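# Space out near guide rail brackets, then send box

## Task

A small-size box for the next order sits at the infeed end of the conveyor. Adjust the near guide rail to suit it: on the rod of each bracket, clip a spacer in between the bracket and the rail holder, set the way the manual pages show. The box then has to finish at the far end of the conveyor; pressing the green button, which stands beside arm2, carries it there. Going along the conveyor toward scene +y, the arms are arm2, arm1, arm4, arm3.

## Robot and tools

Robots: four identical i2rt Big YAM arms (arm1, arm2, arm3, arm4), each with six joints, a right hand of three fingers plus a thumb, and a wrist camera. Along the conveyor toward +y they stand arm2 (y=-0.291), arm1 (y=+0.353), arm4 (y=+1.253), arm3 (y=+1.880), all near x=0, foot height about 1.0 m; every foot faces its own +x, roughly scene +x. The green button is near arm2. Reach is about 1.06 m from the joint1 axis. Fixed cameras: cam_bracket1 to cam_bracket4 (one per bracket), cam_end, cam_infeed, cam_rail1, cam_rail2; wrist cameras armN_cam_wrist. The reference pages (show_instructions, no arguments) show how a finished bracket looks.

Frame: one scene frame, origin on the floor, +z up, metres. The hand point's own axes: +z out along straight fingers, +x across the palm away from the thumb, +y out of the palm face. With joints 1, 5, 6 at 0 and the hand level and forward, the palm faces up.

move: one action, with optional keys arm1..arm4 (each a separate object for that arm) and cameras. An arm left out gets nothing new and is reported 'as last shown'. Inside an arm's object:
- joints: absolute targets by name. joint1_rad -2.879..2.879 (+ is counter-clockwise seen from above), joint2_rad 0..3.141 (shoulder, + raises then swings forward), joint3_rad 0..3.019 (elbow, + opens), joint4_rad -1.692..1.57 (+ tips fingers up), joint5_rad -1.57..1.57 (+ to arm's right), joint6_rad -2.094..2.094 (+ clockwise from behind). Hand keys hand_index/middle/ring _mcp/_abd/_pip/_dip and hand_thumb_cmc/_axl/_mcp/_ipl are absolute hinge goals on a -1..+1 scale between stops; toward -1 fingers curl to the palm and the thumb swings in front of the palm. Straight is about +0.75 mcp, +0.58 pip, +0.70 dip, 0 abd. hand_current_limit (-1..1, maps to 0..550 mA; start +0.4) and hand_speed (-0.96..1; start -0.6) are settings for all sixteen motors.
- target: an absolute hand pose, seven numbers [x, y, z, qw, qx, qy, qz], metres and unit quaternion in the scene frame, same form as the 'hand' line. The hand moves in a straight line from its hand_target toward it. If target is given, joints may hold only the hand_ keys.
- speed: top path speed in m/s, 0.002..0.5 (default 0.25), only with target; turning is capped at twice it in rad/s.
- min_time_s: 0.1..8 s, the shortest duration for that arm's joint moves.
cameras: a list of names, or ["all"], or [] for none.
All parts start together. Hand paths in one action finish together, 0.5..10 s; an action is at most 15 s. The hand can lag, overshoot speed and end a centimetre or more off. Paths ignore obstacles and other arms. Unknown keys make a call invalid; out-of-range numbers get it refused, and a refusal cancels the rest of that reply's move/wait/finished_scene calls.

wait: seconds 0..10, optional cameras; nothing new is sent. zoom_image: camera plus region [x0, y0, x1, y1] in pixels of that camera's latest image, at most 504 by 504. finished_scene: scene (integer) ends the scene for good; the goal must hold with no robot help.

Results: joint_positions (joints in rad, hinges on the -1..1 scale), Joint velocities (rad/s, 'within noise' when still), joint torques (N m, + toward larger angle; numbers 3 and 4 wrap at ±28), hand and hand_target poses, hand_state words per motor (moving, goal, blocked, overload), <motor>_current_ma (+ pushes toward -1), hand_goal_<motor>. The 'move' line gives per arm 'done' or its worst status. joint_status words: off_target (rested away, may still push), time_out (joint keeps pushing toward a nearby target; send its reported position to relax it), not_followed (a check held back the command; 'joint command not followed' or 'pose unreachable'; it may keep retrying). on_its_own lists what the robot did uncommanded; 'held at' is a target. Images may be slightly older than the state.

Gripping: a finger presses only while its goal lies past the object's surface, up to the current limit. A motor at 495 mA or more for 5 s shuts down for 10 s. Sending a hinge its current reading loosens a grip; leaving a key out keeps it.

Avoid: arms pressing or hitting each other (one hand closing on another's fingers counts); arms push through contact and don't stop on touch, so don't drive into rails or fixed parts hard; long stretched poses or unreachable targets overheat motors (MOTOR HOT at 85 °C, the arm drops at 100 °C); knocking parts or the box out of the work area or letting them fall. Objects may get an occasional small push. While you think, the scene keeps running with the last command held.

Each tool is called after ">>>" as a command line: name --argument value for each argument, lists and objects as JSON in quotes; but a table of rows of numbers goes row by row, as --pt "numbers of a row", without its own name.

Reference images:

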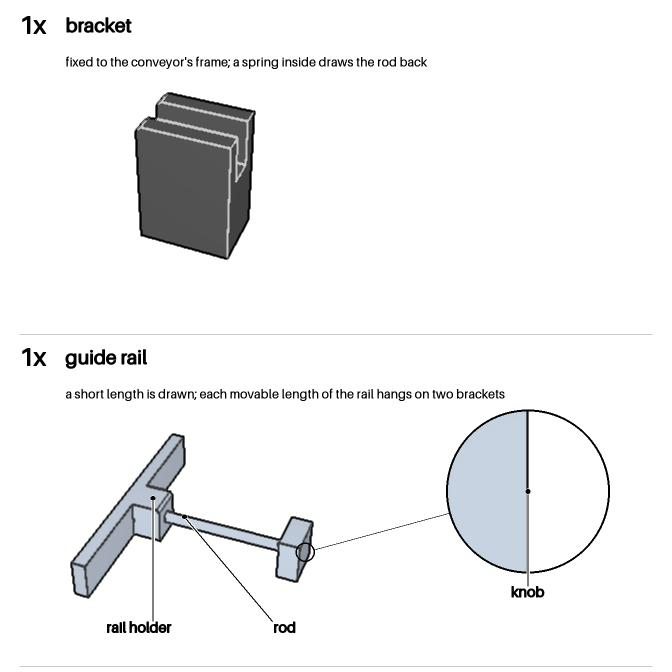

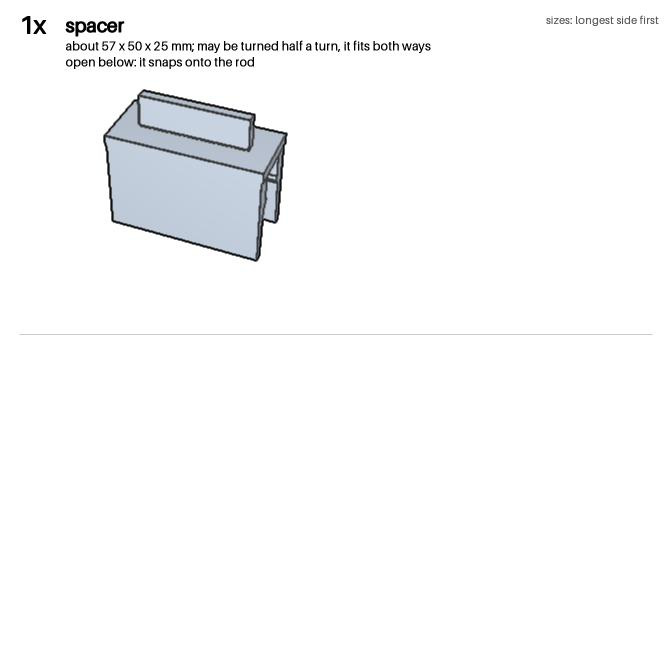

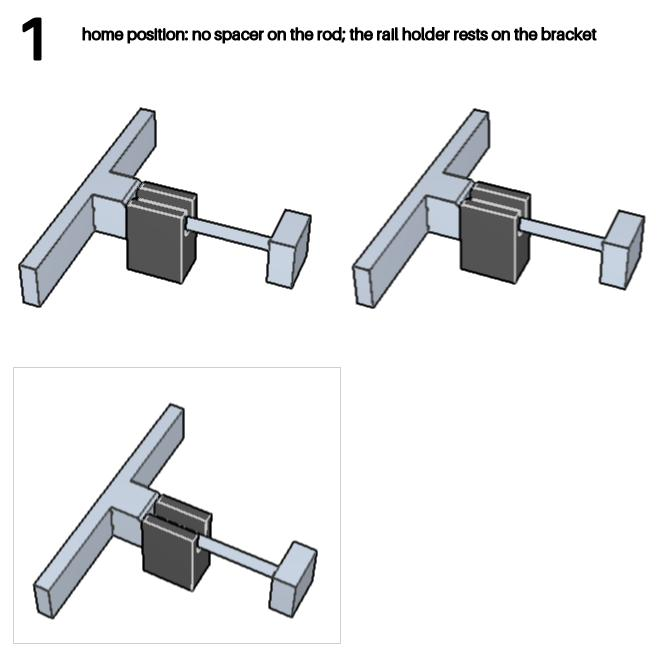

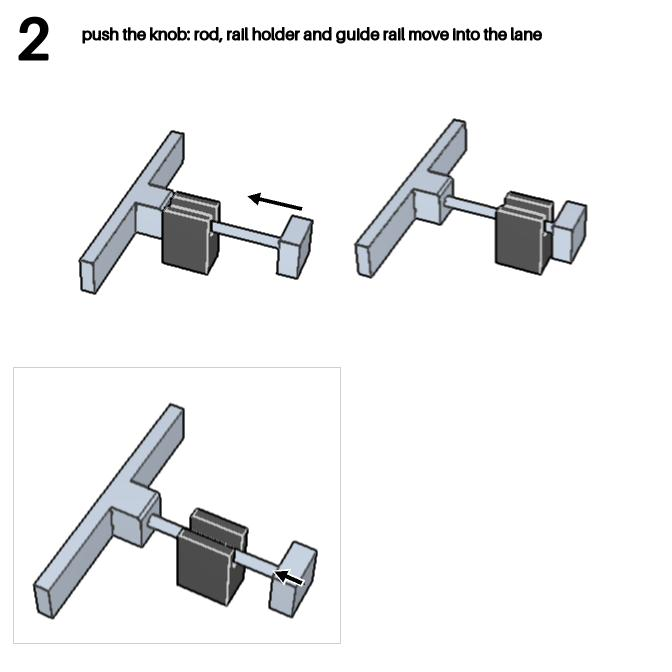

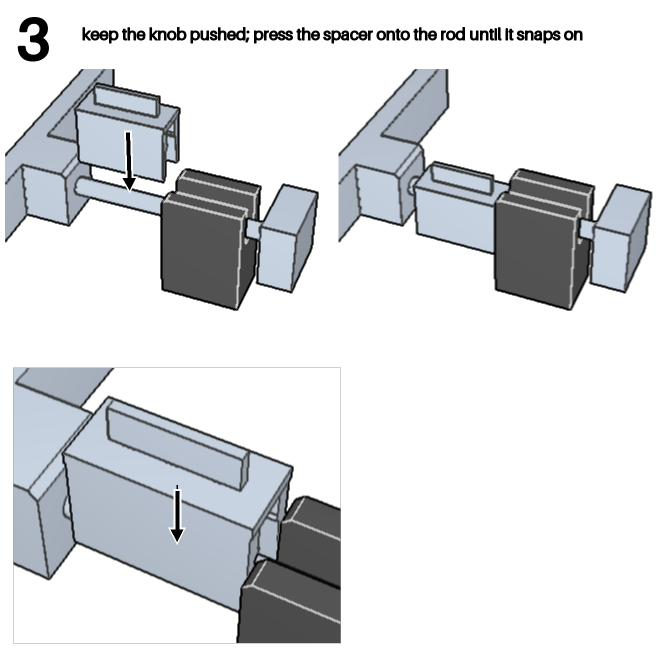

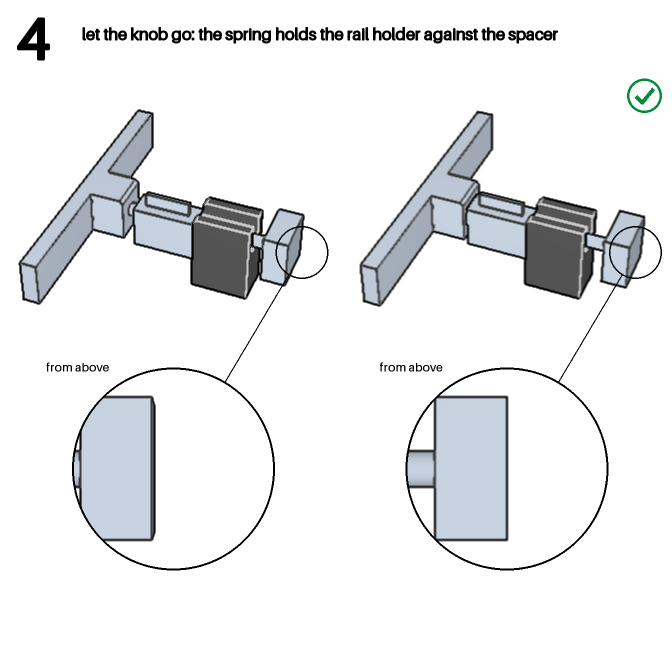

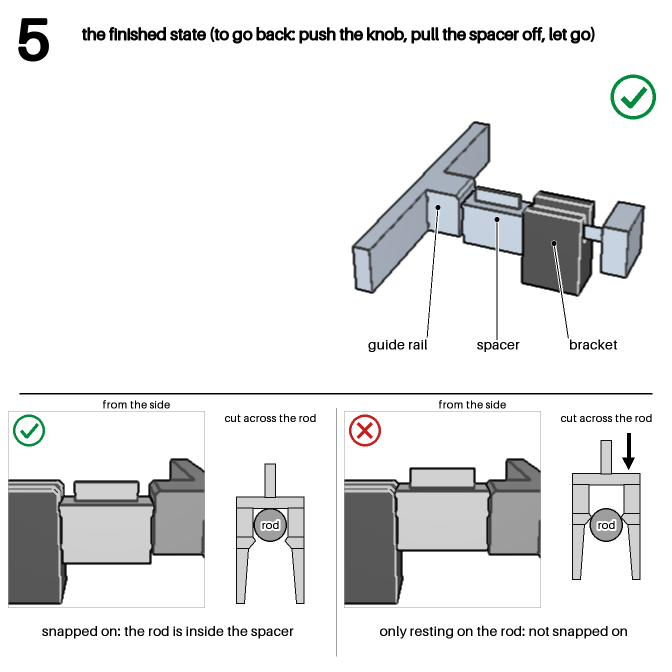

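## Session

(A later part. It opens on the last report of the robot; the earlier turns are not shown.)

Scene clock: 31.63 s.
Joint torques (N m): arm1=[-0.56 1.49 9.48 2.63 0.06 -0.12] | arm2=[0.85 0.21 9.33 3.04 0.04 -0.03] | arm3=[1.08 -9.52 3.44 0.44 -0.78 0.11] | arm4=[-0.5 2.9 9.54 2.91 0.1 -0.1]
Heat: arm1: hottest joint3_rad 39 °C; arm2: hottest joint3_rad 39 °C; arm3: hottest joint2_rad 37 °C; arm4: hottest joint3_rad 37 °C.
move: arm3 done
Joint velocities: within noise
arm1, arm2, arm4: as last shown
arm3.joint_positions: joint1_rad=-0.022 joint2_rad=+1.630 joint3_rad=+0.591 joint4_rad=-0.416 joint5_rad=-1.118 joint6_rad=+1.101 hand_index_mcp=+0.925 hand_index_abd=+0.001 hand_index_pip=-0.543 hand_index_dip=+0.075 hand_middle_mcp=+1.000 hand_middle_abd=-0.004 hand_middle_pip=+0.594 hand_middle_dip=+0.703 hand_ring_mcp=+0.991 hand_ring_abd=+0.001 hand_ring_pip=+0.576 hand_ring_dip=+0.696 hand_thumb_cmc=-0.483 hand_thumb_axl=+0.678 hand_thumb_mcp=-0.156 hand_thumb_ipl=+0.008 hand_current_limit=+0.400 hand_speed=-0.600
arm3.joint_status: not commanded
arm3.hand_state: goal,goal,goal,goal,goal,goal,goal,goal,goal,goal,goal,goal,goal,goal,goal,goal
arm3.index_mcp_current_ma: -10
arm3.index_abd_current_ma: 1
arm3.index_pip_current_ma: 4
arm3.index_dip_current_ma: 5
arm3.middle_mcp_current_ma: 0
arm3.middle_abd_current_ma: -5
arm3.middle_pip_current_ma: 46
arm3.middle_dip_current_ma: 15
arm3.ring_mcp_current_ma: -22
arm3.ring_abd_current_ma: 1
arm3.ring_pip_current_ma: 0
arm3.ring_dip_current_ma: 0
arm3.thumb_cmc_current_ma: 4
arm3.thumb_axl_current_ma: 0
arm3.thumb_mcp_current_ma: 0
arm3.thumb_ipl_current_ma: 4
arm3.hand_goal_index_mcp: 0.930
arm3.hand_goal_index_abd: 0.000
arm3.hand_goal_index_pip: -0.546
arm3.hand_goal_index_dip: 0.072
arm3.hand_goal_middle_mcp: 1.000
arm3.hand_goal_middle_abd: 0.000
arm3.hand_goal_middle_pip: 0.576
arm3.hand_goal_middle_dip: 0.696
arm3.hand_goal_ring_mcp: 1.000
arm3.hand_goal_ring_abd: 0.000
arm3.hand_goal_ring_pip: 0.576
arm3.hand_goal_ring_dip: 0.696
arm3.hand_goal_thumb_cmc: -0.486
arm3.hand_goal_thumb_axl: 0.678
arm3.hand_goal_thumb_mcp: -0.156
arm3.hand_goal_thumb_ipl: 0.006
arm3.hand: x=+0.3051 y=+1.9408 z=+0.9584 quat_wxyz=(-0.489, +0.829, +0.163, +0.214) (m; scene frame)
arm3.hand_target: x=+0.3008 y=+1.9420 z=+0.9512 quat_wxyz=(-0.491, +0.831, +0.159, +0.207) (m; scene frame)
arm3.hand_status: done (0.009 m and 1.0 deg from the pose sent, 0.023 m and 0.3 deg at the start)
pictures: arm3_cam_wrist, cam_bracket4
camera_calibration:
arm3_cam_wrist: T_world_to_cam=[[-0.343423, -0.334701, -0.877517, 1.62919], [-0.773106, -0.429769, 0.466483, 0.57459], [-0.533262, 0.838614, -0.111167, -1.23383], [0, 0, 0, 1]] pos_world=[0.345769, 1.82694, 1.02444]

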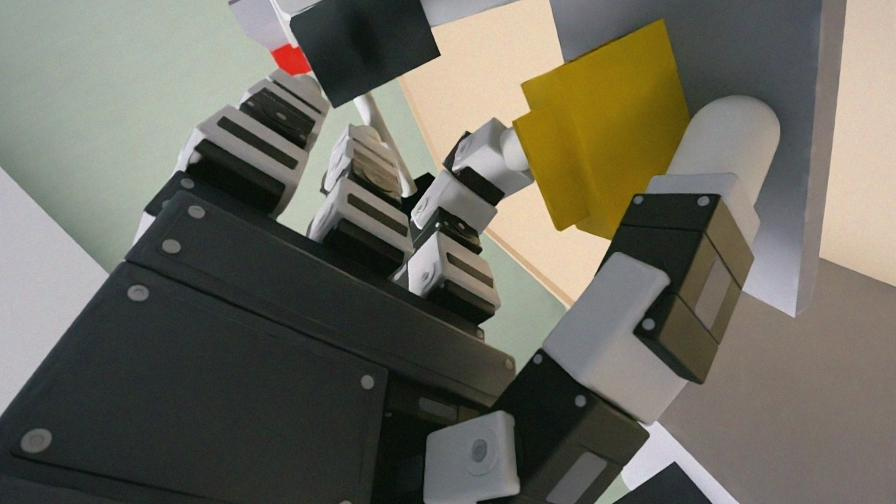

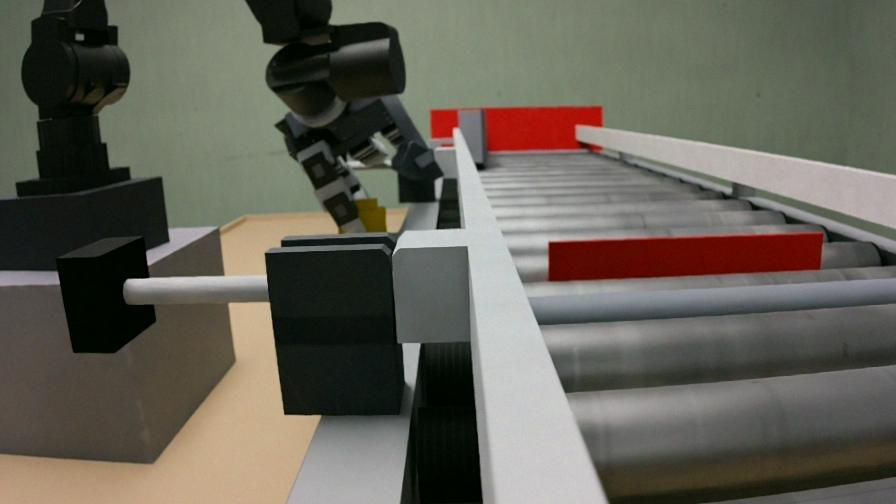

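>>> move --arm3 '{"joints": {"hand_middle_pip": 1.0, "hand_middle_dip": 1.0, "hand_ring_pip": 1.0, "hand_ring_dip": 1.0}}'

>>> move --arm3 '{"joints": {"hand_index_mcp": 0.70, "hand_thumb_mcp": -0.32}}' --cameras '["arm3_cam_wrist", "cam_bracket4"]'

>>> zoom_image --camera "arm3_cam_wrist" --region '[446, 0, 896, 300]'

Scene clock: 32.67 s.
Joint torques (N m): arm1=[-0.5 1.55 9.48 2.59 0.06 -0.13] | arm2=[0.62 0.32 9.47 2.89 0.02 -0.04] | arm3=[0.56 -9.11 3.41 0.42 -0.87 0.12] | arm4=[-0.56 3.08 9.52 2.95 0.11 -0.09]
Heat: arm1: hottest joint3_rad 39 °C; arm2: hottest joint3_rad 39 °C; arm3: hottest joint2_rad 37 °C; arm4: hottest joint3_rad 37 °C.
move: arm3 done
Joint velocities: within noise
arm1, arm2, arm4: as last shown
arm3.joint_positions: joint1_rad=-0.022 joint2_rad=+1.635 joint3_rad=+0.591 joint4_rad=-0.416 joint5_rad=-1.116 joint6_rad=+1.101 hand_index_mcp=+0.925 hand_index_abd=+0.001 hand_index_pip=-0.543 hand_index_dip=+0.075 hand_middle_mcp=+0.994 hand_middle_abd=-0.001 hand_middle_pip=+0.992 hand_middle_dip=+0.996 hand_ring_mcp=+0.991 hand_ring_abd=+0.001 hand_ring_pip=+0.993 hand_ring_dip=+0.997 hand_thumb_cmc=-0.483 hand_thumb_axl=+0.678 hand_thumb_mcp=-0.156 hand_thumb_ipl=+0.008 hand_current_limit=+0.400 hand_speed=-0.600
arm3.joint_status: all done
arm3.hand_state: goal,goal,goal,goal,goal,goal,goal,goal,goal,goal,goal,goal,goal,goal,goal,goal
arm3.index_mcp_current_ma: -10
arm3.index_abd_current_ma: 1
arm3.index_pip_current_ma: 4
arm3.index_dip_current_ma: 5
arm3.middle_mcp_current_ma: -13
arm3.middle_abd_current_ma: -1
arm3.middle_pip_current_ma: -15
arm3.middle_dip_current_ma: -6
arm3.ring_mcp_current_ma: -22
arm3.ring_abd_current_ma: 1
arm3.ring_pip_current_ma: -14
arm3.ring_dip_current_ma: -5
arm3.thumb_cmc_current_ma: 4
arm3.thumb_axl_current_ma: 0
arm3.thumb_mcp_current_ma: 0
arm3.thumb_ipl_current_ma: 4
arm3.hand_goal_index_mcp: 0.930
arm3.hand_goal_index_abd: 0.000
arm3.hand_goal_index_pip: -0.546
arm3.hand_goal_index_dip: 0.072
arm3.hand_goal_middle_mcp: 1.000
arm3.hand_goal_middle_abd: 0.000
arm3.hand_goal_middle_pip: 1.000
arm3.hand_goal_middle_dip: 1.000
arm3.hand_goal_ring_mcp: 1.000
arm3.hand_goal_ring_abd: 0.000
arm3.hand_goal_ring_pip: 1.000
arm3.hand_goal_ring_dip: 1.000
arm3.hand_goal_thumb_cmc: -0.486
arm3.hand_goal_thumb_axl: 0.678
arm3.hand_goal_thumb_mcp: -0.156
arm3.hand_goal_thumb_ipl: 0.006
arm3.hand: x=+0.3044 y=+1.9407 z=+0.9566 quat_wxyz=(-0.489, +0.830, +0.162, +0.213) (m; scene frame)
arm3.hand_target: x=+0.3008 y=+1.9419 z=+0.9512 quat_wxyz=(-0.490, +0.832, +0.159, +0.207) (m; scene frame)
arm3.hand_status: not commanded
pictures: none

Scene clock: 33.23 s.
Joint torques (N m): arm1=[-0.56 1.44 9.51 2.63 0.06 -0.13] | arm2=[-0.85 -0.32 9.37 3.45 0.07 -0.03] | arm3=[0.85 -9.82 3.48 0.46 -0.85 0.11] | arm4=[-0.5 3.02 9.51 2.92 0.11 -0.09]
Heat: arm1: hottest joint3_rad 39 °C; arm2: hottest joint3_rad 39 °C; arm3: hottest joint2_rad 37 °C; arm4: hottest joint3_rad 37 °C.
move: arm3 off_target
Joint velocities: within noise
arm1, arm2, arm4: as last shown
arm3.joint_positions: joint1_rad=-0.022 joint2_rad=+1.635 joint3_rad=+0.591 joint4_rad=-0.416 joint5_rad=-1.117 joint6_rad=+1.101 hand_index_mcp=+0.751 hand_index_abd=+0.001 hand_index_pip=-0.536 hand_index_dip=+0.075 hand_middle_mcp=+0.994 hand_middle_abd=-0.001 hand_middle_pip=+0.992 hand_middle_dip=+0.996 hand_ring_mcp=+0.991 hand_ring_abd=+0.001 hand_ring_pip=+0.993 hand_ring_dip=+0.997 hand_thumb_cmc=-0.483 hand_thumb_axl=+0.679 hand_thumb_mcp=-0.284 hand_thumb_ipl=+0.016 hand_current_limit=+0.400 hand_speed=-0.600
arm3.joint_status: hand_index_mcp off_target (ended at +0.751, target +0.700); hand_thumb_mcp off_target (ended at -0.284, target -0.320)
arm3.hand_state: blocked,goal,goal,goal,goal,goal,goal,goal,goal,goal,goal,goal,goal,goal,blocked,goal
arm3.index_mcp_current_ma: 174
arm3.index_abd_current_ma: 1
arm3.index_pip_current_ma: 21
arm3.index_dip_current_ma: 4
arm3.middle_mcp_current_ma: -13
arm3.middle_abd_current_ma: -1
arm3.middle_pip_current_ma: -15
arm3.middle_dip_current_ma: -6
arm3.ring_mcp_current_ma: -22
arm3.ring_abd_current_ma: 1
arm3.ring_pip_current_ma: -14
arm3.ring_dip_current_ma: -5
arm3.thumb_cmc_current_ma: 4
arm3.thumb_axl_current_ma: 2
arm3.thumb_mcp_current_ma: 143
arm3.thumb_ipl_current_ma: 33
arm3.hand_goal_index_mcp: 0.700
arm3.hand_goal_index_abd: 0.000
arm3.hand_goal_index_pip: -0.546
arm3.hand_goal_index_dip: 0.072
arm3.hand_goal_middle_mcp: 1.000
arm3.hand_goal_middle_abd: 0.000
arm3.hand_goal_middle_pip: 1.000
arm3.hand_goal_middle_dip: 1.000
arm3.hand_goal_ring_mcp: 1.000
arm3.hand_goal_ring_abd: 0.000
arm3.hand_goal_ring_pip: 1.000
arm3.hand_goal_ring_dip: 1.000
arm3.hand_goal_thumb_cmc: -0.486
arm3.hand_goal_thumb_axl: 0.678
arm3.hand_goal_thumb_mcp: -0.320
arm3.hand_goal_thumb_ipl: 0.006
arm3.hand: x=+0.3044 y=+1.9408 z=+0.9567 quat_wxyz=(-0.490, +0.830, +0.162, +0.213) (m; scene frame)
arm3.hand_target: x=+0.3008 y=+1.9420 z=+0.9512 quat_wxyz=(-0.491, +0.831, +0.159, +0.207) (m; scene frame)
arm3.hand_status: not commanded
pictures: arm3_cam_wrist, cam_bracket4
camera_calibration:
arm3_cam_wrist: T_world_to_cam=[[-0.347179, -0.334769, -0.876012, 1.62726], [-0.771139, -0.429671, 0.469816, 0.570901], [-0.533677, 0.838637, -0.108981, -1.23639], [0, 0, 0, 1]] pos_world=[0.345365, 1.82694, 1.02254]

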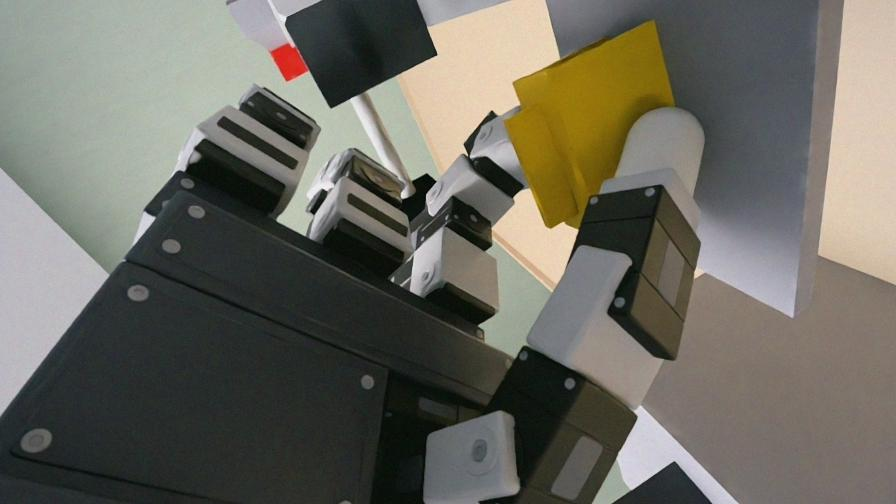

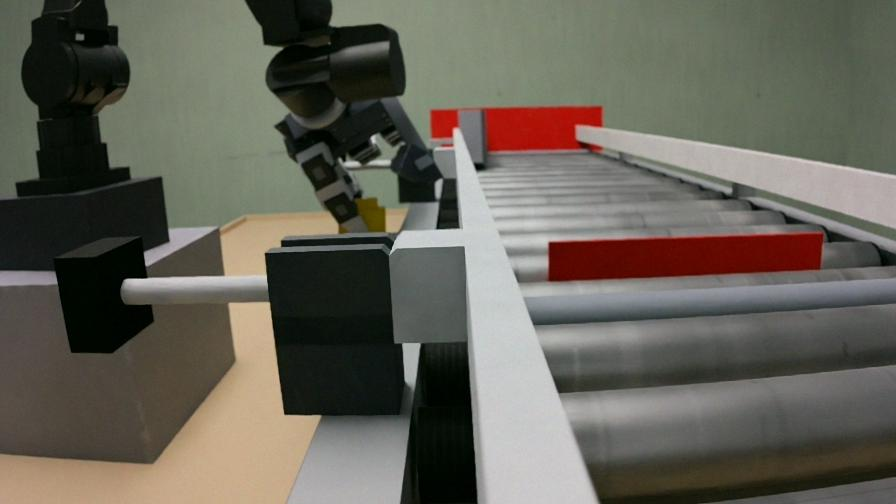

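Scaled by 1.120 from the camera's 896x504 image, which has a finer 1280x720 frame.

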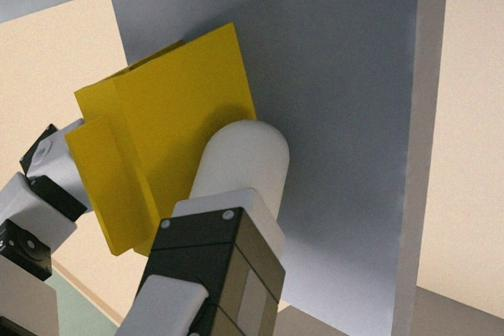

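>>> move --arm3 '{"joints": {"hand_index_mcp": 0.63, "hand_thumb_mcp": -0.38}}'

>>> move --arm3 '{"target": [0.301, 1.942, 1.06, 0.4905, -0.8315, -0.1585, -0.2071], "speed": 0.08}' --cameras '["arm3_cam_wrist", "cam_bracket4", "cam_bracket3", "cam_rail2"]'

>>> zoom_image --camera "cam_bracket4" --region '[260, 20, 480, 260]'

>>> zoom_image --camera "arm3_cam_wrist" --region '[446, 0, 896, 300]'

Scene clock: 34.07 s.
Joint torques (N m): arm1=[-0.5 1.38 9.52 2.63 0.06 -0.13] | arm2=[-0.91 0.5 9.33 3.1 0.03 -0.05] | arm3=[1.49 -10.4 3.28 0.27 -0.67 0.07] | arm4=[-0.56 3.02 9.52 2.91 0.11 -0.1]
Heat: arm1: hottest joint3_rad 39 °C; arm2: hottest joint3_rad 39 °C; arm3: hottest joint2_rad 37 °C; arm4: hottest joint3_rad 37 °C.
move: arm3 off_target
Joint velocities: within noise
arm1, arm2, arm4: as last shown
arm3.joint_positions: joint1_rad=-0.022 joint2_rad=+1.635 joint3_rad=+0.591 joint4_rad=-0.416 joint5_rad=-1.120 joint6_rad=+1.101 hand_index_mcp=+0.735 hand_index_abd=+0.001 hand_index_pip=-0.527 hand_index_dip=+0.075 hand_middle_mcp=+0.994 hand_middle_abd=-0.001 hand_middle_pip=+0.992 hand_middle_dip=+0.996 hand_ring_mcp=+0.991 hand_ring_abd=+0.001 hand_ring_pip=+0.993 hand_ring_dip=+0.997 hand_thumb_cmc=-0.483 hand_thumb_axl=+0.679 hand_thumb_mcp=-0.286 hand_thumb_ipl=+0.023 hand_current_limit=+0.400 hand_speed=-0.600
arm3.joint_status: hand_index_mcp off_target (ended at +0.735, target +0.630); hand_thumb_mcp off_target (ended at -0.286, target -0.380)
arm3.hand_state: blocked,goal,goal,goal,goal,goal,goal,goal,goal,goal,goal,goal,goal,goal,blocked,goal
arm3.index_mcp_current_ma: 385
arm3.index_abd_current_ma: 1
arm3.index_pip_current_ma: 48
arm3.index_dip_current_ma: 4
arm3.middle_mcp_current_ma: -13
arm3.middle_abd_current_ma: -1
arm3.middle_pip_current_ma: -15
arm3.middle_dip_current_ma: -6
arm3.ring_mcp_current_ma: -22
arm3.ring_abd_current_ma: 1
arm3.ring_pip_current_ma: -14
arm3.ring_dip_current_ma: -5
arm3.thumb_cmc_current_ma: 4
arm3.thumb_axl_current_ma: 2
arm3.thumb_mcp_current_ma: 385
arm3.thumb_ipl_current_ma: 61
arm3.hand_goal_index_mcp: 0.630
arm3.hand_goal_index_abd: 0.000
arm3.hand_goal_index_pip: -0.546
arm3.hand_goal_index_dip: 0.072
arm3.hand_goal_middle_mcp: 1.000
arm3.hand_goal_middle_abd: 0.000
arm3.hand_goal_middle_pip: 1.000
arm3.hand_goal_middle_dip: 1.000
arm3.hand_goal_ring_mcp: 1.000
arm3.hand_goal_ring_abd: 0.000
arm3.hand_goal_ring_pip: 1.000
arm3.hand_goal_ring_dip: 1.000
arm3.hand_goal_thumb_cmc: -0.486
arm3.hand_goal_thumb_axl: 0.678
arm3.hand_goal_thumb_mcp: -0.380
arm3.hand_goal_thumb_ipl: 0.006
arm3.hand: x=+0.3044 y=+1.9412 z=+0.9570 quat_wxyz=(-0.491, +0.829, +0.161, +0.213) (m; scene frame)
arm3.hand_target: x=+0.3008 y=+1.9419 z=+0.9512 quat_wxyz=(-0.490, +0.832, +0.159, +0.207) (m; scene frame)
arm3.hand_status: not commanded
pictures: none

Scene clock: 36.00 s.
Joint torques (N m): arm1=[-0.5 1.44 9.51 2.65 0.06 -0.12] | arm2=[-0.32 -0.26 9.33 3.36 0.09 -0.11] | arm3=[1.32 -9.05 9.22 -0.42 -0.9 0.14] | arm4=[-0.5 3.02 9.5 2.91 0.1 -0.09]
Heat: arm1: hottest joint3_rad 39 °C; arm2: hottest joint3_rad 39 °C; arm3: hottest joint2_rad 37 °C; arm4: hottest joint3_rad 37 °C.
move: arm3 off_target
Joint velocities: within noise
arm1.joint_positions: joint1_rad=-0.080 joint2_rad=+0.609 joint3_rad=+1.380 joint4_rad=-1.288 joint5_rad=-0.058 joint6_rad=+1.162 hand_index_mcp=+0.754 hand_index_abd=+0.001 hand_index_pip=+0.577 hand_index_dip=+0.696 hand_middle_mcp=+0.754 hand_middle_abd=+0.000 hand_middle_pip=+0.577 hand_middle_dip=+0.696 hand_ring_mcp=+0.754 hand_ring_abd=+0.001 hand_ring_pip=+0.577 hand_ring_dip=+0.696 hand_thumb_cmc=+0.714 hand_thumb_axl=+0.677 hand_thumb_mcp=+0.226 hand_thumb_ipl=+0.168 hand_current_limit=+0.400 hand_speed=-0.600
arm1.joint_status: not commanded
arm1.hand_state: goal,goal,goal,goal,goal,goal,goal,goal,goal,goal,goal,goal,goal,goal,goal,goal
arm1.index_mcp_current_ma: 0
arm1.index_abd_current_ma: 0
arm1.index_pip_current_ma: 1
arm1.index_dip_current_ma: 0
arm1.middle_mcp_current_ma: 0
arm1.middle_abd_current_ma: 0
arm1.middle_pip_current_ma: 1
arm1.middle_dip_current_ma: 0
arm1.ring_mcp_current_ma: 0
arm1.ring_abd_current_ma: 0
arm1.ring_pip_current_ma: 1
arm1.ring_dip_current_ma: 0
arm1.thumb_cmc_current_ma: 0
arm1.thumb_axl_current_ma: -1
arm1.thumb_mcp_current_ma: 0
arm1.thumb_ipl_current_ma: 0
arm1.hand_goal_index_mcp: 0.754
arm1.hand_goal_index_abd: 0.000
arm1.hand_goal_index_pip: 0.576
arm1.hand_goal_index_dip: 0.696
arm1.hand_goal_middle_mcp: 0.754
arm1.hand_goal_middle_abd: 0.000
arm1.hand_goal_middle_pip: 0.576
arm1.hand_goal_middle_dip: 0.696
arm1.hand_goal_ring_mcp: 0.754
arm1.hand_goal_ring_abd: 0.000
arm1.hand_goal_ring_pip: 0.576
arm1.hand_goal_ring_dip: 0.696
arm1.hand_goal_thumb_cmc: 0.714
arm1.hand_goal_thumb_axl: 0.678
arm1.hand_goal_thumb_mcp: 0.226
arm1.hand_goal_thumb_ipl: 0.168
arm1.hand: x=+0.2785 y=+0.2857 z=+1.5353 quat_wxyz=(+0.068, +0.840, +0.206, +0.498) (m; scene frame)
arm1.hand_target: x=+0.2758 y=+0.2856 z=+1.5450 quat_wxyz=(+0.070, +0.834, +0.205, +0.507) (m; scene frame)
arm1.hand_status: not commanded
arm2.joint_positions: joint1_rad=-0.169 joint2_rad=+0.607 joint3_rad=+1.362 joint4_rad=-1.180 joint5_rad=-0.019 joint6_rad=+1.058 hand_index_mcp=+0.755 hand_index_abd=+0.001 hand_index_pip=+0.577 hand_index_dip=+0.696 hand_middle_mcp=+0.755 hand_middle_abd=+0.000 hand_middle_pip=+0.577 hand_middle_dip=+0.696 hand_ring_mcp=+0.755 hand_ring_abd=+0.000 hand_ring_pip=+0.577 hand_ring_dip=+0.696 hand_thumb_cmc=+0.715 hand_thumb_axl=+0.677 hand_thumb_mcp=+0.226 hand_thumb_ipl=+0.168 hand_current_limit=+0.400 hand_speed=-0.600
arm2.joint_status: not commanded
arm2.hand_state: goal,goal,goal,goal,goal,goal,goal,goal,goal,goal,goal,goal,goal,goal,goal,goal
arm2.index_mcp_current_ma: 0
arm2.index_abd_current_ma: 0
arm2.index_pip_current_ma: 0
arm2.index_dip_current_ma: 0
arm2.middle_mcp_current_ma: 0
arm2.middle_abd_current_ma: 0
arm2.middle_pip_current_ma: 0
arm2.middle_dip_current_ma: 0
arm2.ring_mcp_current_ma: 0
arm2.ring_abd_current_ma: 0
arm2.ring_pip_current_ma: 0
arm2.ring_dip_current_ma: 0
arm2.thumb_cmc_current_ma: 0
arm2.thumb_axl_current_ma: 0
arm2.thumb_mcp_current_ma: 0
arm2.thumb_ipl_current_ma: 0
arm2.hand_goal_index_mcp: 0.754
arm2.hand_goal_index_abd: 0.000
arm2.hand_goal_index_pip: 0.576
arm2.hand_goal_index_dip: 0.696
arm2.hand_goal_middle_mcp: 0.754
arm2.hand_goal_middle_abd: 0.000
arm2.hand_goal_middle_pip: 0.576
arm2.hand_goal_middle_dip: 0.696
arm2.hand_goal_ring_mcp: 0.754
arm2.hand_goal_ring_abd: 0.000
arm2.hand_goal_ring_pip: 0.576
arm2.hand_goal_ring_dip: 0.696
arm2.hand_goal_thumb_cmc: 0.714
arm2.hand_goal_thumb_axl: 0.678
arm2.hand_goal_thumb_mcp: 0.226
arm2.hand_goal_thumb_ipl: 0.168
arm2.hand: x=+0.1640 y=-0.4516 z=+1.5901 quat_wxyz=(+0.212, +0.838, +0.087, +0.496) (m; scene frame)
arm2.hand_target: x=+0.1609 y=-0.4505 z=+1.6004 quat_wxyz=(+0.216, +0.832, +0.086, +0.505) (m; scene frame)
arm2.hand_status: not commanded
arm3.joint_positions: joint1_rad=-0.022 joint2_rad=+1.353 joint3_rad=+0.640 joint4_rad=-0.783 joint5_rad=-1.115 joint6_rad=+1.103 hand_index_mcp=+0.719 hand_index_abd=+0.001 hand_index_pip=-0.512 hand_index_dip=+0.086 hand_middle_mcp=+0.993 hand_middle_abd=-0.001 hand_middle_pip=+0.992 hand_middle_dip=+0.996 hand_ring_mcp=+0.991 hand_ring_abd=+0.001 hand_ring_pip=+0.993 hand_ring_dip=+0.997 hand_thumb_cmc=-0.482 hand_thumb_axl=+0.681 hand_thumb_mcp=-0.286 hand_thumb_ipl=+0.028 hand_current_limit=+0.400 hand_speed=-0.600
arm3.joint_status: not commanded
arm3.hand_state: blocked,goal,blocked,goal,goal,goal,goal,goal,goal,goal,goal,goal,goal,goal,blocked,blocked
arm3.index_mcp_current_ma: 346
arm3.index_abd_current_ma: 1
arm3.index_pip_current_ma: 96
arm3.index_dip_current_ma: 33
arm3.middle_mcp_current_ma: -14
arm3.middle_abd_current_ma: -1
arm3.middle_pip_current_ma: -15
arm3.middle_dip_current_ma: -6
arm3.ring_mcp_current_ma: -22
arm3.ring_abd_current_ma: 1
arm3.ring_pip_current_ma: -14
arm3.ring_dip_current_ma: -5
arm3.thumb_cmc_current_ma: 7
arm3.thumb_axl_current_ma: 7
arm3.thumb_mcp_current_ma: 385
arm3.thumb_ipl_current_ma: 84
arm3.hand_goal_index_mcp: 0.630
arm3.hand_goal_index_abd: 0.000
arm3.hand_goal_index_pip: -0.546
arm3.hand_goal_index_dip: 0.072
arm3.hand_goal_middle_mcp: 1.000
arm3.hand_goal_middle_abd: 0.000
arm3.hand_goal_middle_pip: 1.000
arm3.hand_goal_middle_dip: 1.000
arm3.hand_goal_ring_mcp: 1.000
arm3.hand_goal_ring_abd: 0.000
arm3.hand_goal_ring_pip: 1.000
arm3.hand_goal_ring_dip: 1.000
arm3.hand_goal_thumb_cmc: -0.486
arm3.hand_goal_thumb_axl: 0.678
arm3.hand_goal_thumb_mcp: -0.380
arm3.hand_goal_thumb_ipl: 0.006
arm3.hand: x=+0.2848 y=+1.9430 z=+1.0462 quat_wxyz=(-0.494, +0.833, +0.152, +0.197) (m; scene frame)
arm3.hand_target: x=+0.3004 y=+1.9420 z=+1.0601 quat_wxyz=(-0.490, +0.831, +0.158, +0.207) (m; scene frame)
arm3.hand_status: off_target (0.021 m and 1.4 deg from the pose sent, 0.103 m and 0.8 deg at the start)
arm4.joint_positions: joint1_rad=-0.113 joint2_rad=+0.502 joint3_rad=+1.318 joint4_rad=-1.143 joint5_rad=-0.047 joint6_rad=+1.102 hand_index_mcp=+0.755 hand_index_abd=+0.001 hand_index_pip=+0.577 hand_index_dip=+0.696 hand_middle_mcp=+0.755 hand_middle_abd=+0.001 hand_middle_pip=+0.577 hand_middle_dip=+0.696 hand_ring_mcp=+0.755 hand_ring_abd=+0.001 hand_ring_pip=+0.577 hand_ring_dip=+0.696 hand_thumb_cmc=+0.715 hand_thumb_axl=+0.677 hand_thumb_mcp=+0.226 hand_thumb_ipl=+0.168 hand_current_limit=+0.400 hand_speed=-0.600
arm4.joint_status: not commanded
arm4.hand_state: goal,goal,goal,goal,goal,goal,goal,goal,goal,goal,goal,goal,goal,goal,goal,goal
arm4.index_mcp_current_ma: 2
arm4.index_abd_current_ma: 1
arm4.index_pip_current_ma: 1
arm4.index_dip_current_ma: 0
arm4.middle_mcp_current_ma: 2
arm4.middle_abd_current_ma: 1
arm4.middle_pip_current_ma: 1
arm4.middle_dip_current_ma: 0
arm4.ring_mcp_current_ma: 2
arm4.ring_abd_current_ma: 1
arm4.ring_pip_current_ma: 1
arm4.ring_dip_current_ma: 0
arm4.thumb_cmc_current_ma: 1
arm4.thumb_axl_current_ma: -1
arm4.thumb_mcp_current_ma: 0
arm4.thumb_ipl_current_ma: 0
arm4.hand_goal_index_mcp: 0.754
arm4.hand_goal_index_abd: 0.000
arm4.hand_goal_index_pip: 0.576
arm4.hand_goal_index_dip: 0.696
arm4.hand_goal_middle_mcp: 0.754
arm4.hand_goal_middle_abd: 0.000
arm4.hand_goal_middle_pip: 0.576
arm4.hand_goal_middle_dip: 0.696
arm4.hand_goal_ring_mcp: 0.754
arm4.hand_goal_ring_abd: 0.000
arm4.hand_goal_ring_pip: 0.576
arm4.hand_goal_ring_dip: 0.696
arm4.hand_goal_thumb_cmc: 0.714
arm4.hand_goal_thumb_axl: 0.678
arm4.hand_goal_thumb_mcp: 0.226
arm4.hand_goal_thumb_ipl: 0.168
arm4.hand: x=+0.2667 y=+1.1733 z=+1.6014 quat_wxyz=(+0.125, +0.793, +0.195, +0.563) (m; scene frame)
arm4.hand_target: x=+0.2625 y=+1.1735 z=+1.6154 quat_wxyz=(+0.129, +0.784, +0.194, +0.575) (m; scene frame)
arm4.hand_status: not commanded
pictures: arm3_cam_wrist, cam_bracket3, cam_bracket4, cam_rail2
camera_calibration:
arm3_cam_wrist: T_world_to_cam=[[-0.380346, -0.331168, -0.863519, 1.68895], [-0.753204, -0.430892, 0.497008, 0.483505], [-0.536676, 0.83944, -0.0855495, -1.26415], [0, 0, 0, 1]] pos_world=[0.328126, 1.82884, 1.10999]

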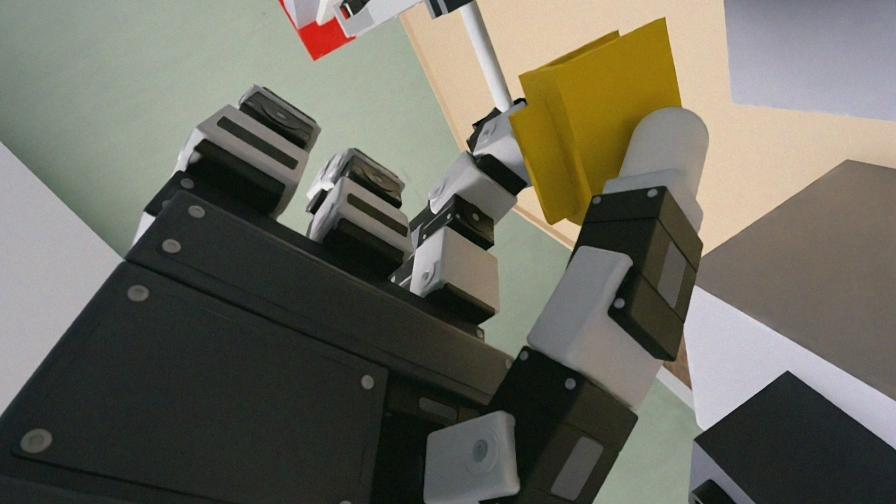

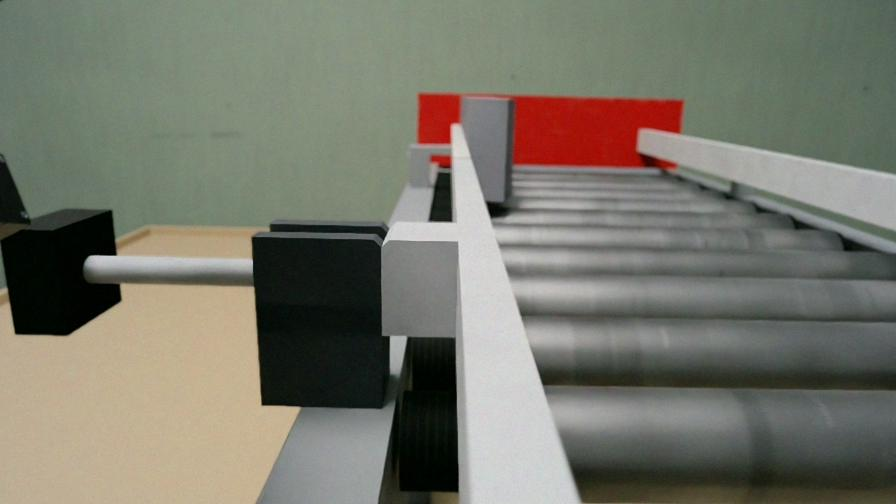

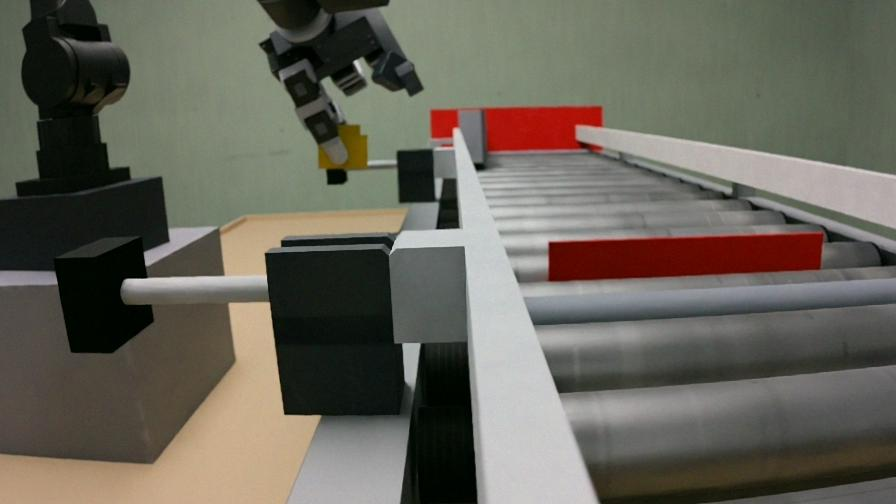

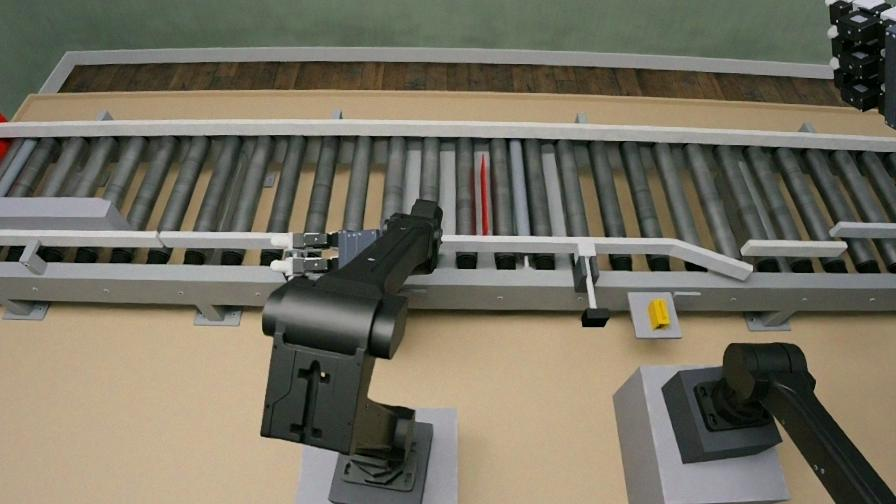

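Scaled by 2.100 from the camera's 896x504 image, which has a finer 1280x720 frame.

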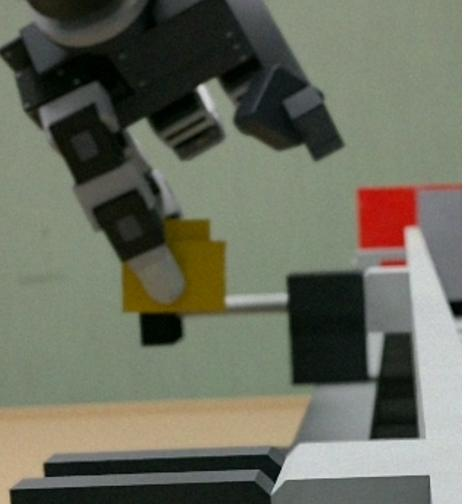

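Scaled by 1.120 from the camera's 896x504 image, which has a finer 1280x720 frame.

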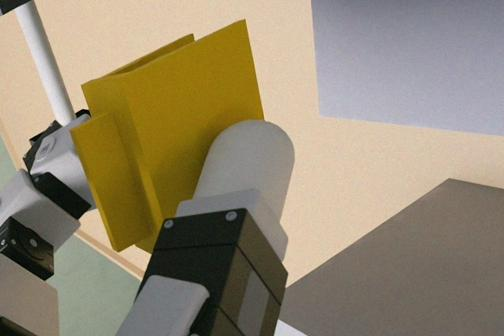

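>>> move --arm3 '{"target": [0.30, 1.96, 1.12, 0.4728, -0.8413, -0.0928, -0.2450], "speed": 0.12}' --arm4 '{"joints": {"joint1_rad": 0.825, "joint2_rad": 1.246, "joint3_rad": 0.876, "joint4_rad": -1.20, "joint5_rad": 0.0, "joint6_rad": 0.91, "hand_index_mcp": -0.479, "hand_middle_mcp": -0.479, "hand_ring_mcp": -0.479, "hand_index_pip": -1.0, "hand_middle_pip": -1.0, "hand_ring_pip": -1.0, "hand_index_dip": 0.84, "hand_middle_dip": 0.84, "hand_ring_dip": 0.84}, "min_time_s": 3}' --cameras '["arm4_cam_wrist", "cam_bracket4", "cam_rail2", "arm3_cam_wrist"]'

Scene clock: 41.63 s.
Joint torques (N m): arm1=[-0.56 1.44 9.51 2.62 0.07 -0.12] | arm2=[-1.08 -0.44 9.36 3.23 0.03 -0.08] | arm3=[1.2 -6.95 8.02 1.22 -0.65 0.22] | arm4=[-0.26 -6.01 8.32 0.13 0.41 -0.13]
Heat: arm1: hottest joint3_rad 39 °C; arm2: hottest joint3_rad 39 °C; arm3: hottest joint2_rad 37 °C; arm4: hottest joint3_rad 38 °C.
move: arm3 done; arm4 done
Joint velocities: within noise
arm1, arm2: as last shown
arm3.joint_positions: joint1_rad=+0.055 joint2_rad=+1.112 joint3_rad=+0.640 joint4_rad=-0.583 joint5_rad=-1.036 joint6_rad=+1.582 hand_index_mcp=+0.718 hand_index_abd=+0.001 hand_index_pip=-0.512 hand_index_dip=+0.086 hand_middle_mcp=+0.993 hand_middle_abd=-0.001 hand_middle_pip=+0.993 hand_middle_dip=+0.996 hand_ring_mcp=+0.991 hand_ring_abd=+0.001 hand_ring_pip=+0.993 hand_ring_dip=+0.997 hand_thumb_cmc=-0.481 hand_thumb_axl=+0.682 hand_thumb_mcp=-0.286 hand_thumb_ipl=+0.028 hand_current_limit=+0.400 hand_speed=-0.600
arm3.joint_status: not commanded
arm3.hand_state: blocked,goal,blocked,goal,goal,goal,goal,goal,goal,goal,goal,goal,goal,goal,blocked,blocked
arm3.index_mcp_current_ma: 345
arm3.index_abd_current_ma: 1
arm3.index_pip_current_ma: 97
arm3.index_dip_current_ma: 33
arm3.middle_mcp_current_ma: -15
arm3.middle_abd_current_ma: -1
arm3.middle_pip_current_ma: -14
arm3.middle_dip_current_ma: -6
arm3.ring_mcp_current_ma: -22
arm3.ring_abd_current_ma: 1
arm3.ring_pip_current_ma: -13
arm3.ring_dip_current_ma: -5
arm3.thumb_cmc_current_ma: 8
arm3.thumb_axl_current_ma: 8
arm3.thumb_mcp_current_ma: 385
arm3.thumb_ipl_current_ma: 84
arm3.hand_goal_index_mcp: 0.630
arm3.hand_goal_index_abd: 0.000
arm3.hand_goal_index_pip: -0.546
arm3.hand_goal_index_dip: 0.072
arm3.hand_goal_middle_mcp: 1.000
arm3.hand_goal_middle_abd: 0.000
arm3.hand_goal_middle_pip: 1.000
arm3.hand_goal_middle_dip: 1.000
arm3.hand_goal_ring_mcp: 1.000
arm3.hand_goal_ring_abd: 0.000
arm3.hand_goal_ring_pip: 1.000
arm3.hand_goal_ring_dip: 1.000
arm3.hand_goal_thumb_cmc: -0.486
arm3.hand_goal_thumb_axl: 0.678
arm3.hand_goal_thumb_mcp: -0.380
arm3.hand_goal_thumb_ipl: 0.006
arm3.hand: x=+0.2977 y=+1.9556 z=+1.1170 quat_wxyz=(-0.472, +0.843, +0.088, +0.243) (m; scene frame)
arm3.hand_target: x=+0.2999 y=+1.9600 z=+1.1201 quat_wxyz=(-0.473, +0.841, +0.093, +0.245) (m; scene frame)
arm3.hand_status: done (0.006 m and 0.6 deg from the pose sent, 0.077 m and 9.1 deg at the start)
arm4.joint_positions: joint1_rad=+0.822 joint2_rad=+1.241 joint3_rad=+0.867 joint4_rad=-1.191 joint5_rad=-0.003 joint6_rad=+0.924 hand_index_mcp=-0.467 hand_index_abd=+0.001 hand_index_pip=-0.998 hand_index_dip=+0.838 hand_middle_mcp=-0.467 hand_middle_abd=+0.001 hand_middle_pip=-0.998 hand_middle_dip=+0.837 hand_ring_mcp=-0.466 hand_ring_abd=+0.001 hand_ring_pip=-0.998 hand_ring_dip=+0.837 hand_thumb_cmc=+0.715 hand_thumb_axl=+0.677 hand_thumb_mcp=+0.224 hand_thumb_ipl=+0.168 hand_current_limit=+0.400 hand_speed=-0.600
arm4.joint_status: all done
arm4.hand_state: goal,goal,goal,goal,goal,goal,goal,goal,goal,goal,goal,goal,goal,goal,goal,goal
arm4.index_mcp_current_ma: 25
arm4.index_abd_current_ma: 1
arm4.index_pip_current_ma: 2
arm4.index_dip_current_ma: -4
arm4.middle_mcp_current_ma: 27
arm4.middle_abd_current_ma: 1
arm4.middle_pip_current_ma: 2
arm4.middle_dip_current_ma: -5
arm4.ring_mcp_current_ma: 30
arm4.ring_abd_current_ma: 1
arm4.ring_pip_current_ma: 2
arm4.ring_dip_current_ma: -4
arm4.thumb_cmc_current_ma: 2
arm4.thumb_axl_current_ma: -1
arm4.thumb_mcp_current_ma: -4
arm4.thumb_ipl_current_ma: 0
arm4.hand_goal_index_mcp: -0.478
arm4.hand_goal_index_abd: 0.000
arm4.hand_goal_index_pip: -1.000
arm4.hand_goal_index_dip: 0.840
arm4.hand_goal_middle_mcp: -0.478
arm4.hand_goal_middle_abd: 0.000
arm4.hand_goal_middle_pip: -1.000
arm4.hand_goal_middle_dip: 0.840
arm4.hand_goal_ring_mcp: -0.478
arm4.hand_goal_ring_abd: 0.000
arm4.hand_goal_ring_pip: -1.000
arm4.hand_goal_ring_dip: 0.840
arm4.hand_goal_thumb_cmc: 0.714
arm4.hand_goal_thumb_axl: 0.678
arm4.hand_goal_thumb_mcp: 0.226
arm4.hand_goal_thumb_ipl: 0.168
arm4.hand: x=+0.3154 y=+1.4829 z=+1.1354 quat_wxyz=(-0.004, +0.712, +0.702, -0.005) (m; scene frame)
arm4.hand_target: x=+0.3160 y=+1.4858 z=+1.1370 quat_wxyz=(-0.002, +0.706, +0.709, -0.007) (m; scene frame)
arm4.hand_status: not commanded
pictures: arm3_cam_wrist, arm4_cam_wrist, cam_bracket4, cam_rail2
camera_calibration:
arm3_cam_wrist: T_world_to_cam=[[-0.416039, -0.273387, -0.867278, 1.66104], [-0.820093, -0.299262, 0.487739, 0.236228], [-0.392885, 0.914167, -0.0996983, -1.43481], [0, 0, 0, 1]] pos_world=[0.321073, 1.83645, 1.18232]
arm4_cam_wrist: T_world_to_cam=[[0.624145, -0.779626, 0.0512442, 0.926339], [-0.573384, -0.412507, 0.707862, -0.0513675], [-0.530729, -0.471192, -0.704489, 1.78484], [0, 0, 0, 1]] pos_world=[0.339643, 1.54201, 1.24629]

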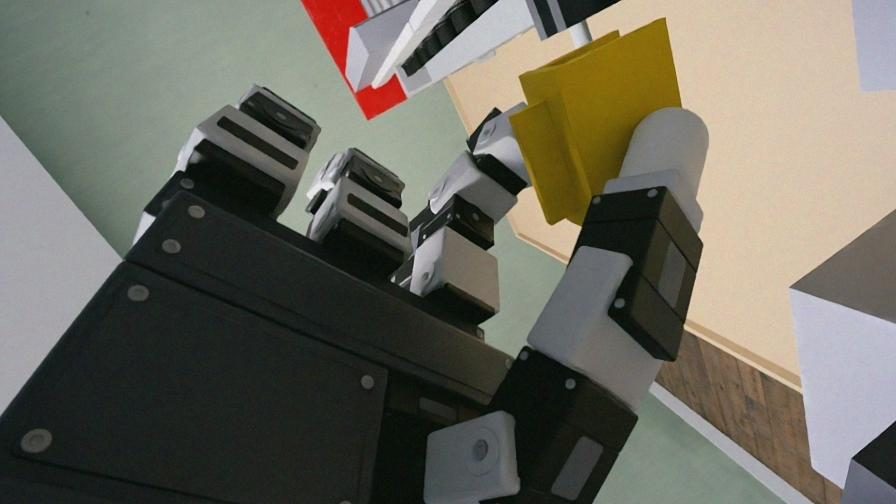

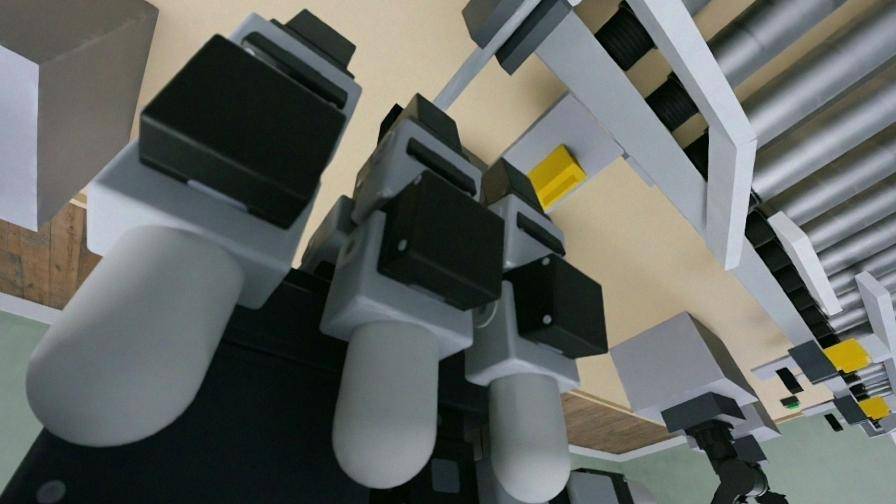

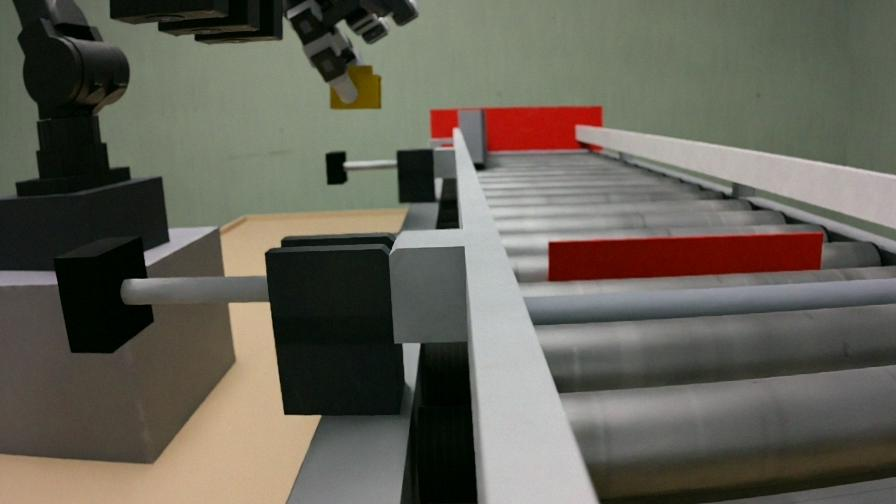

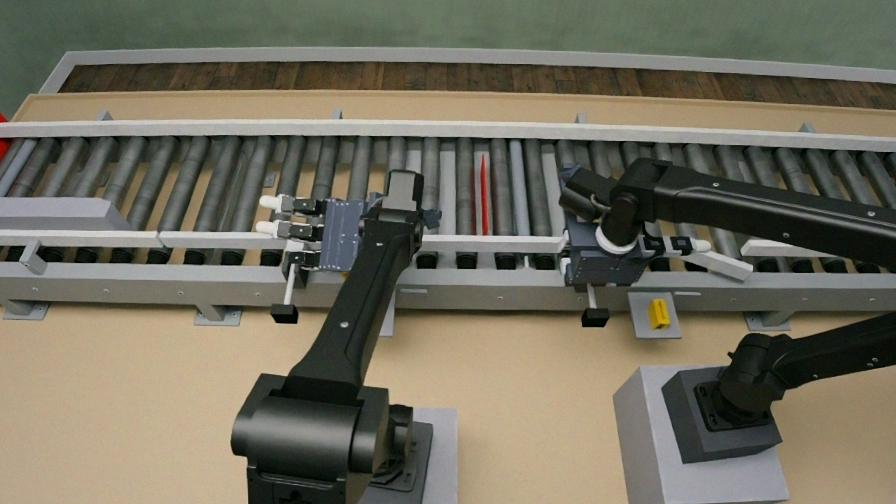

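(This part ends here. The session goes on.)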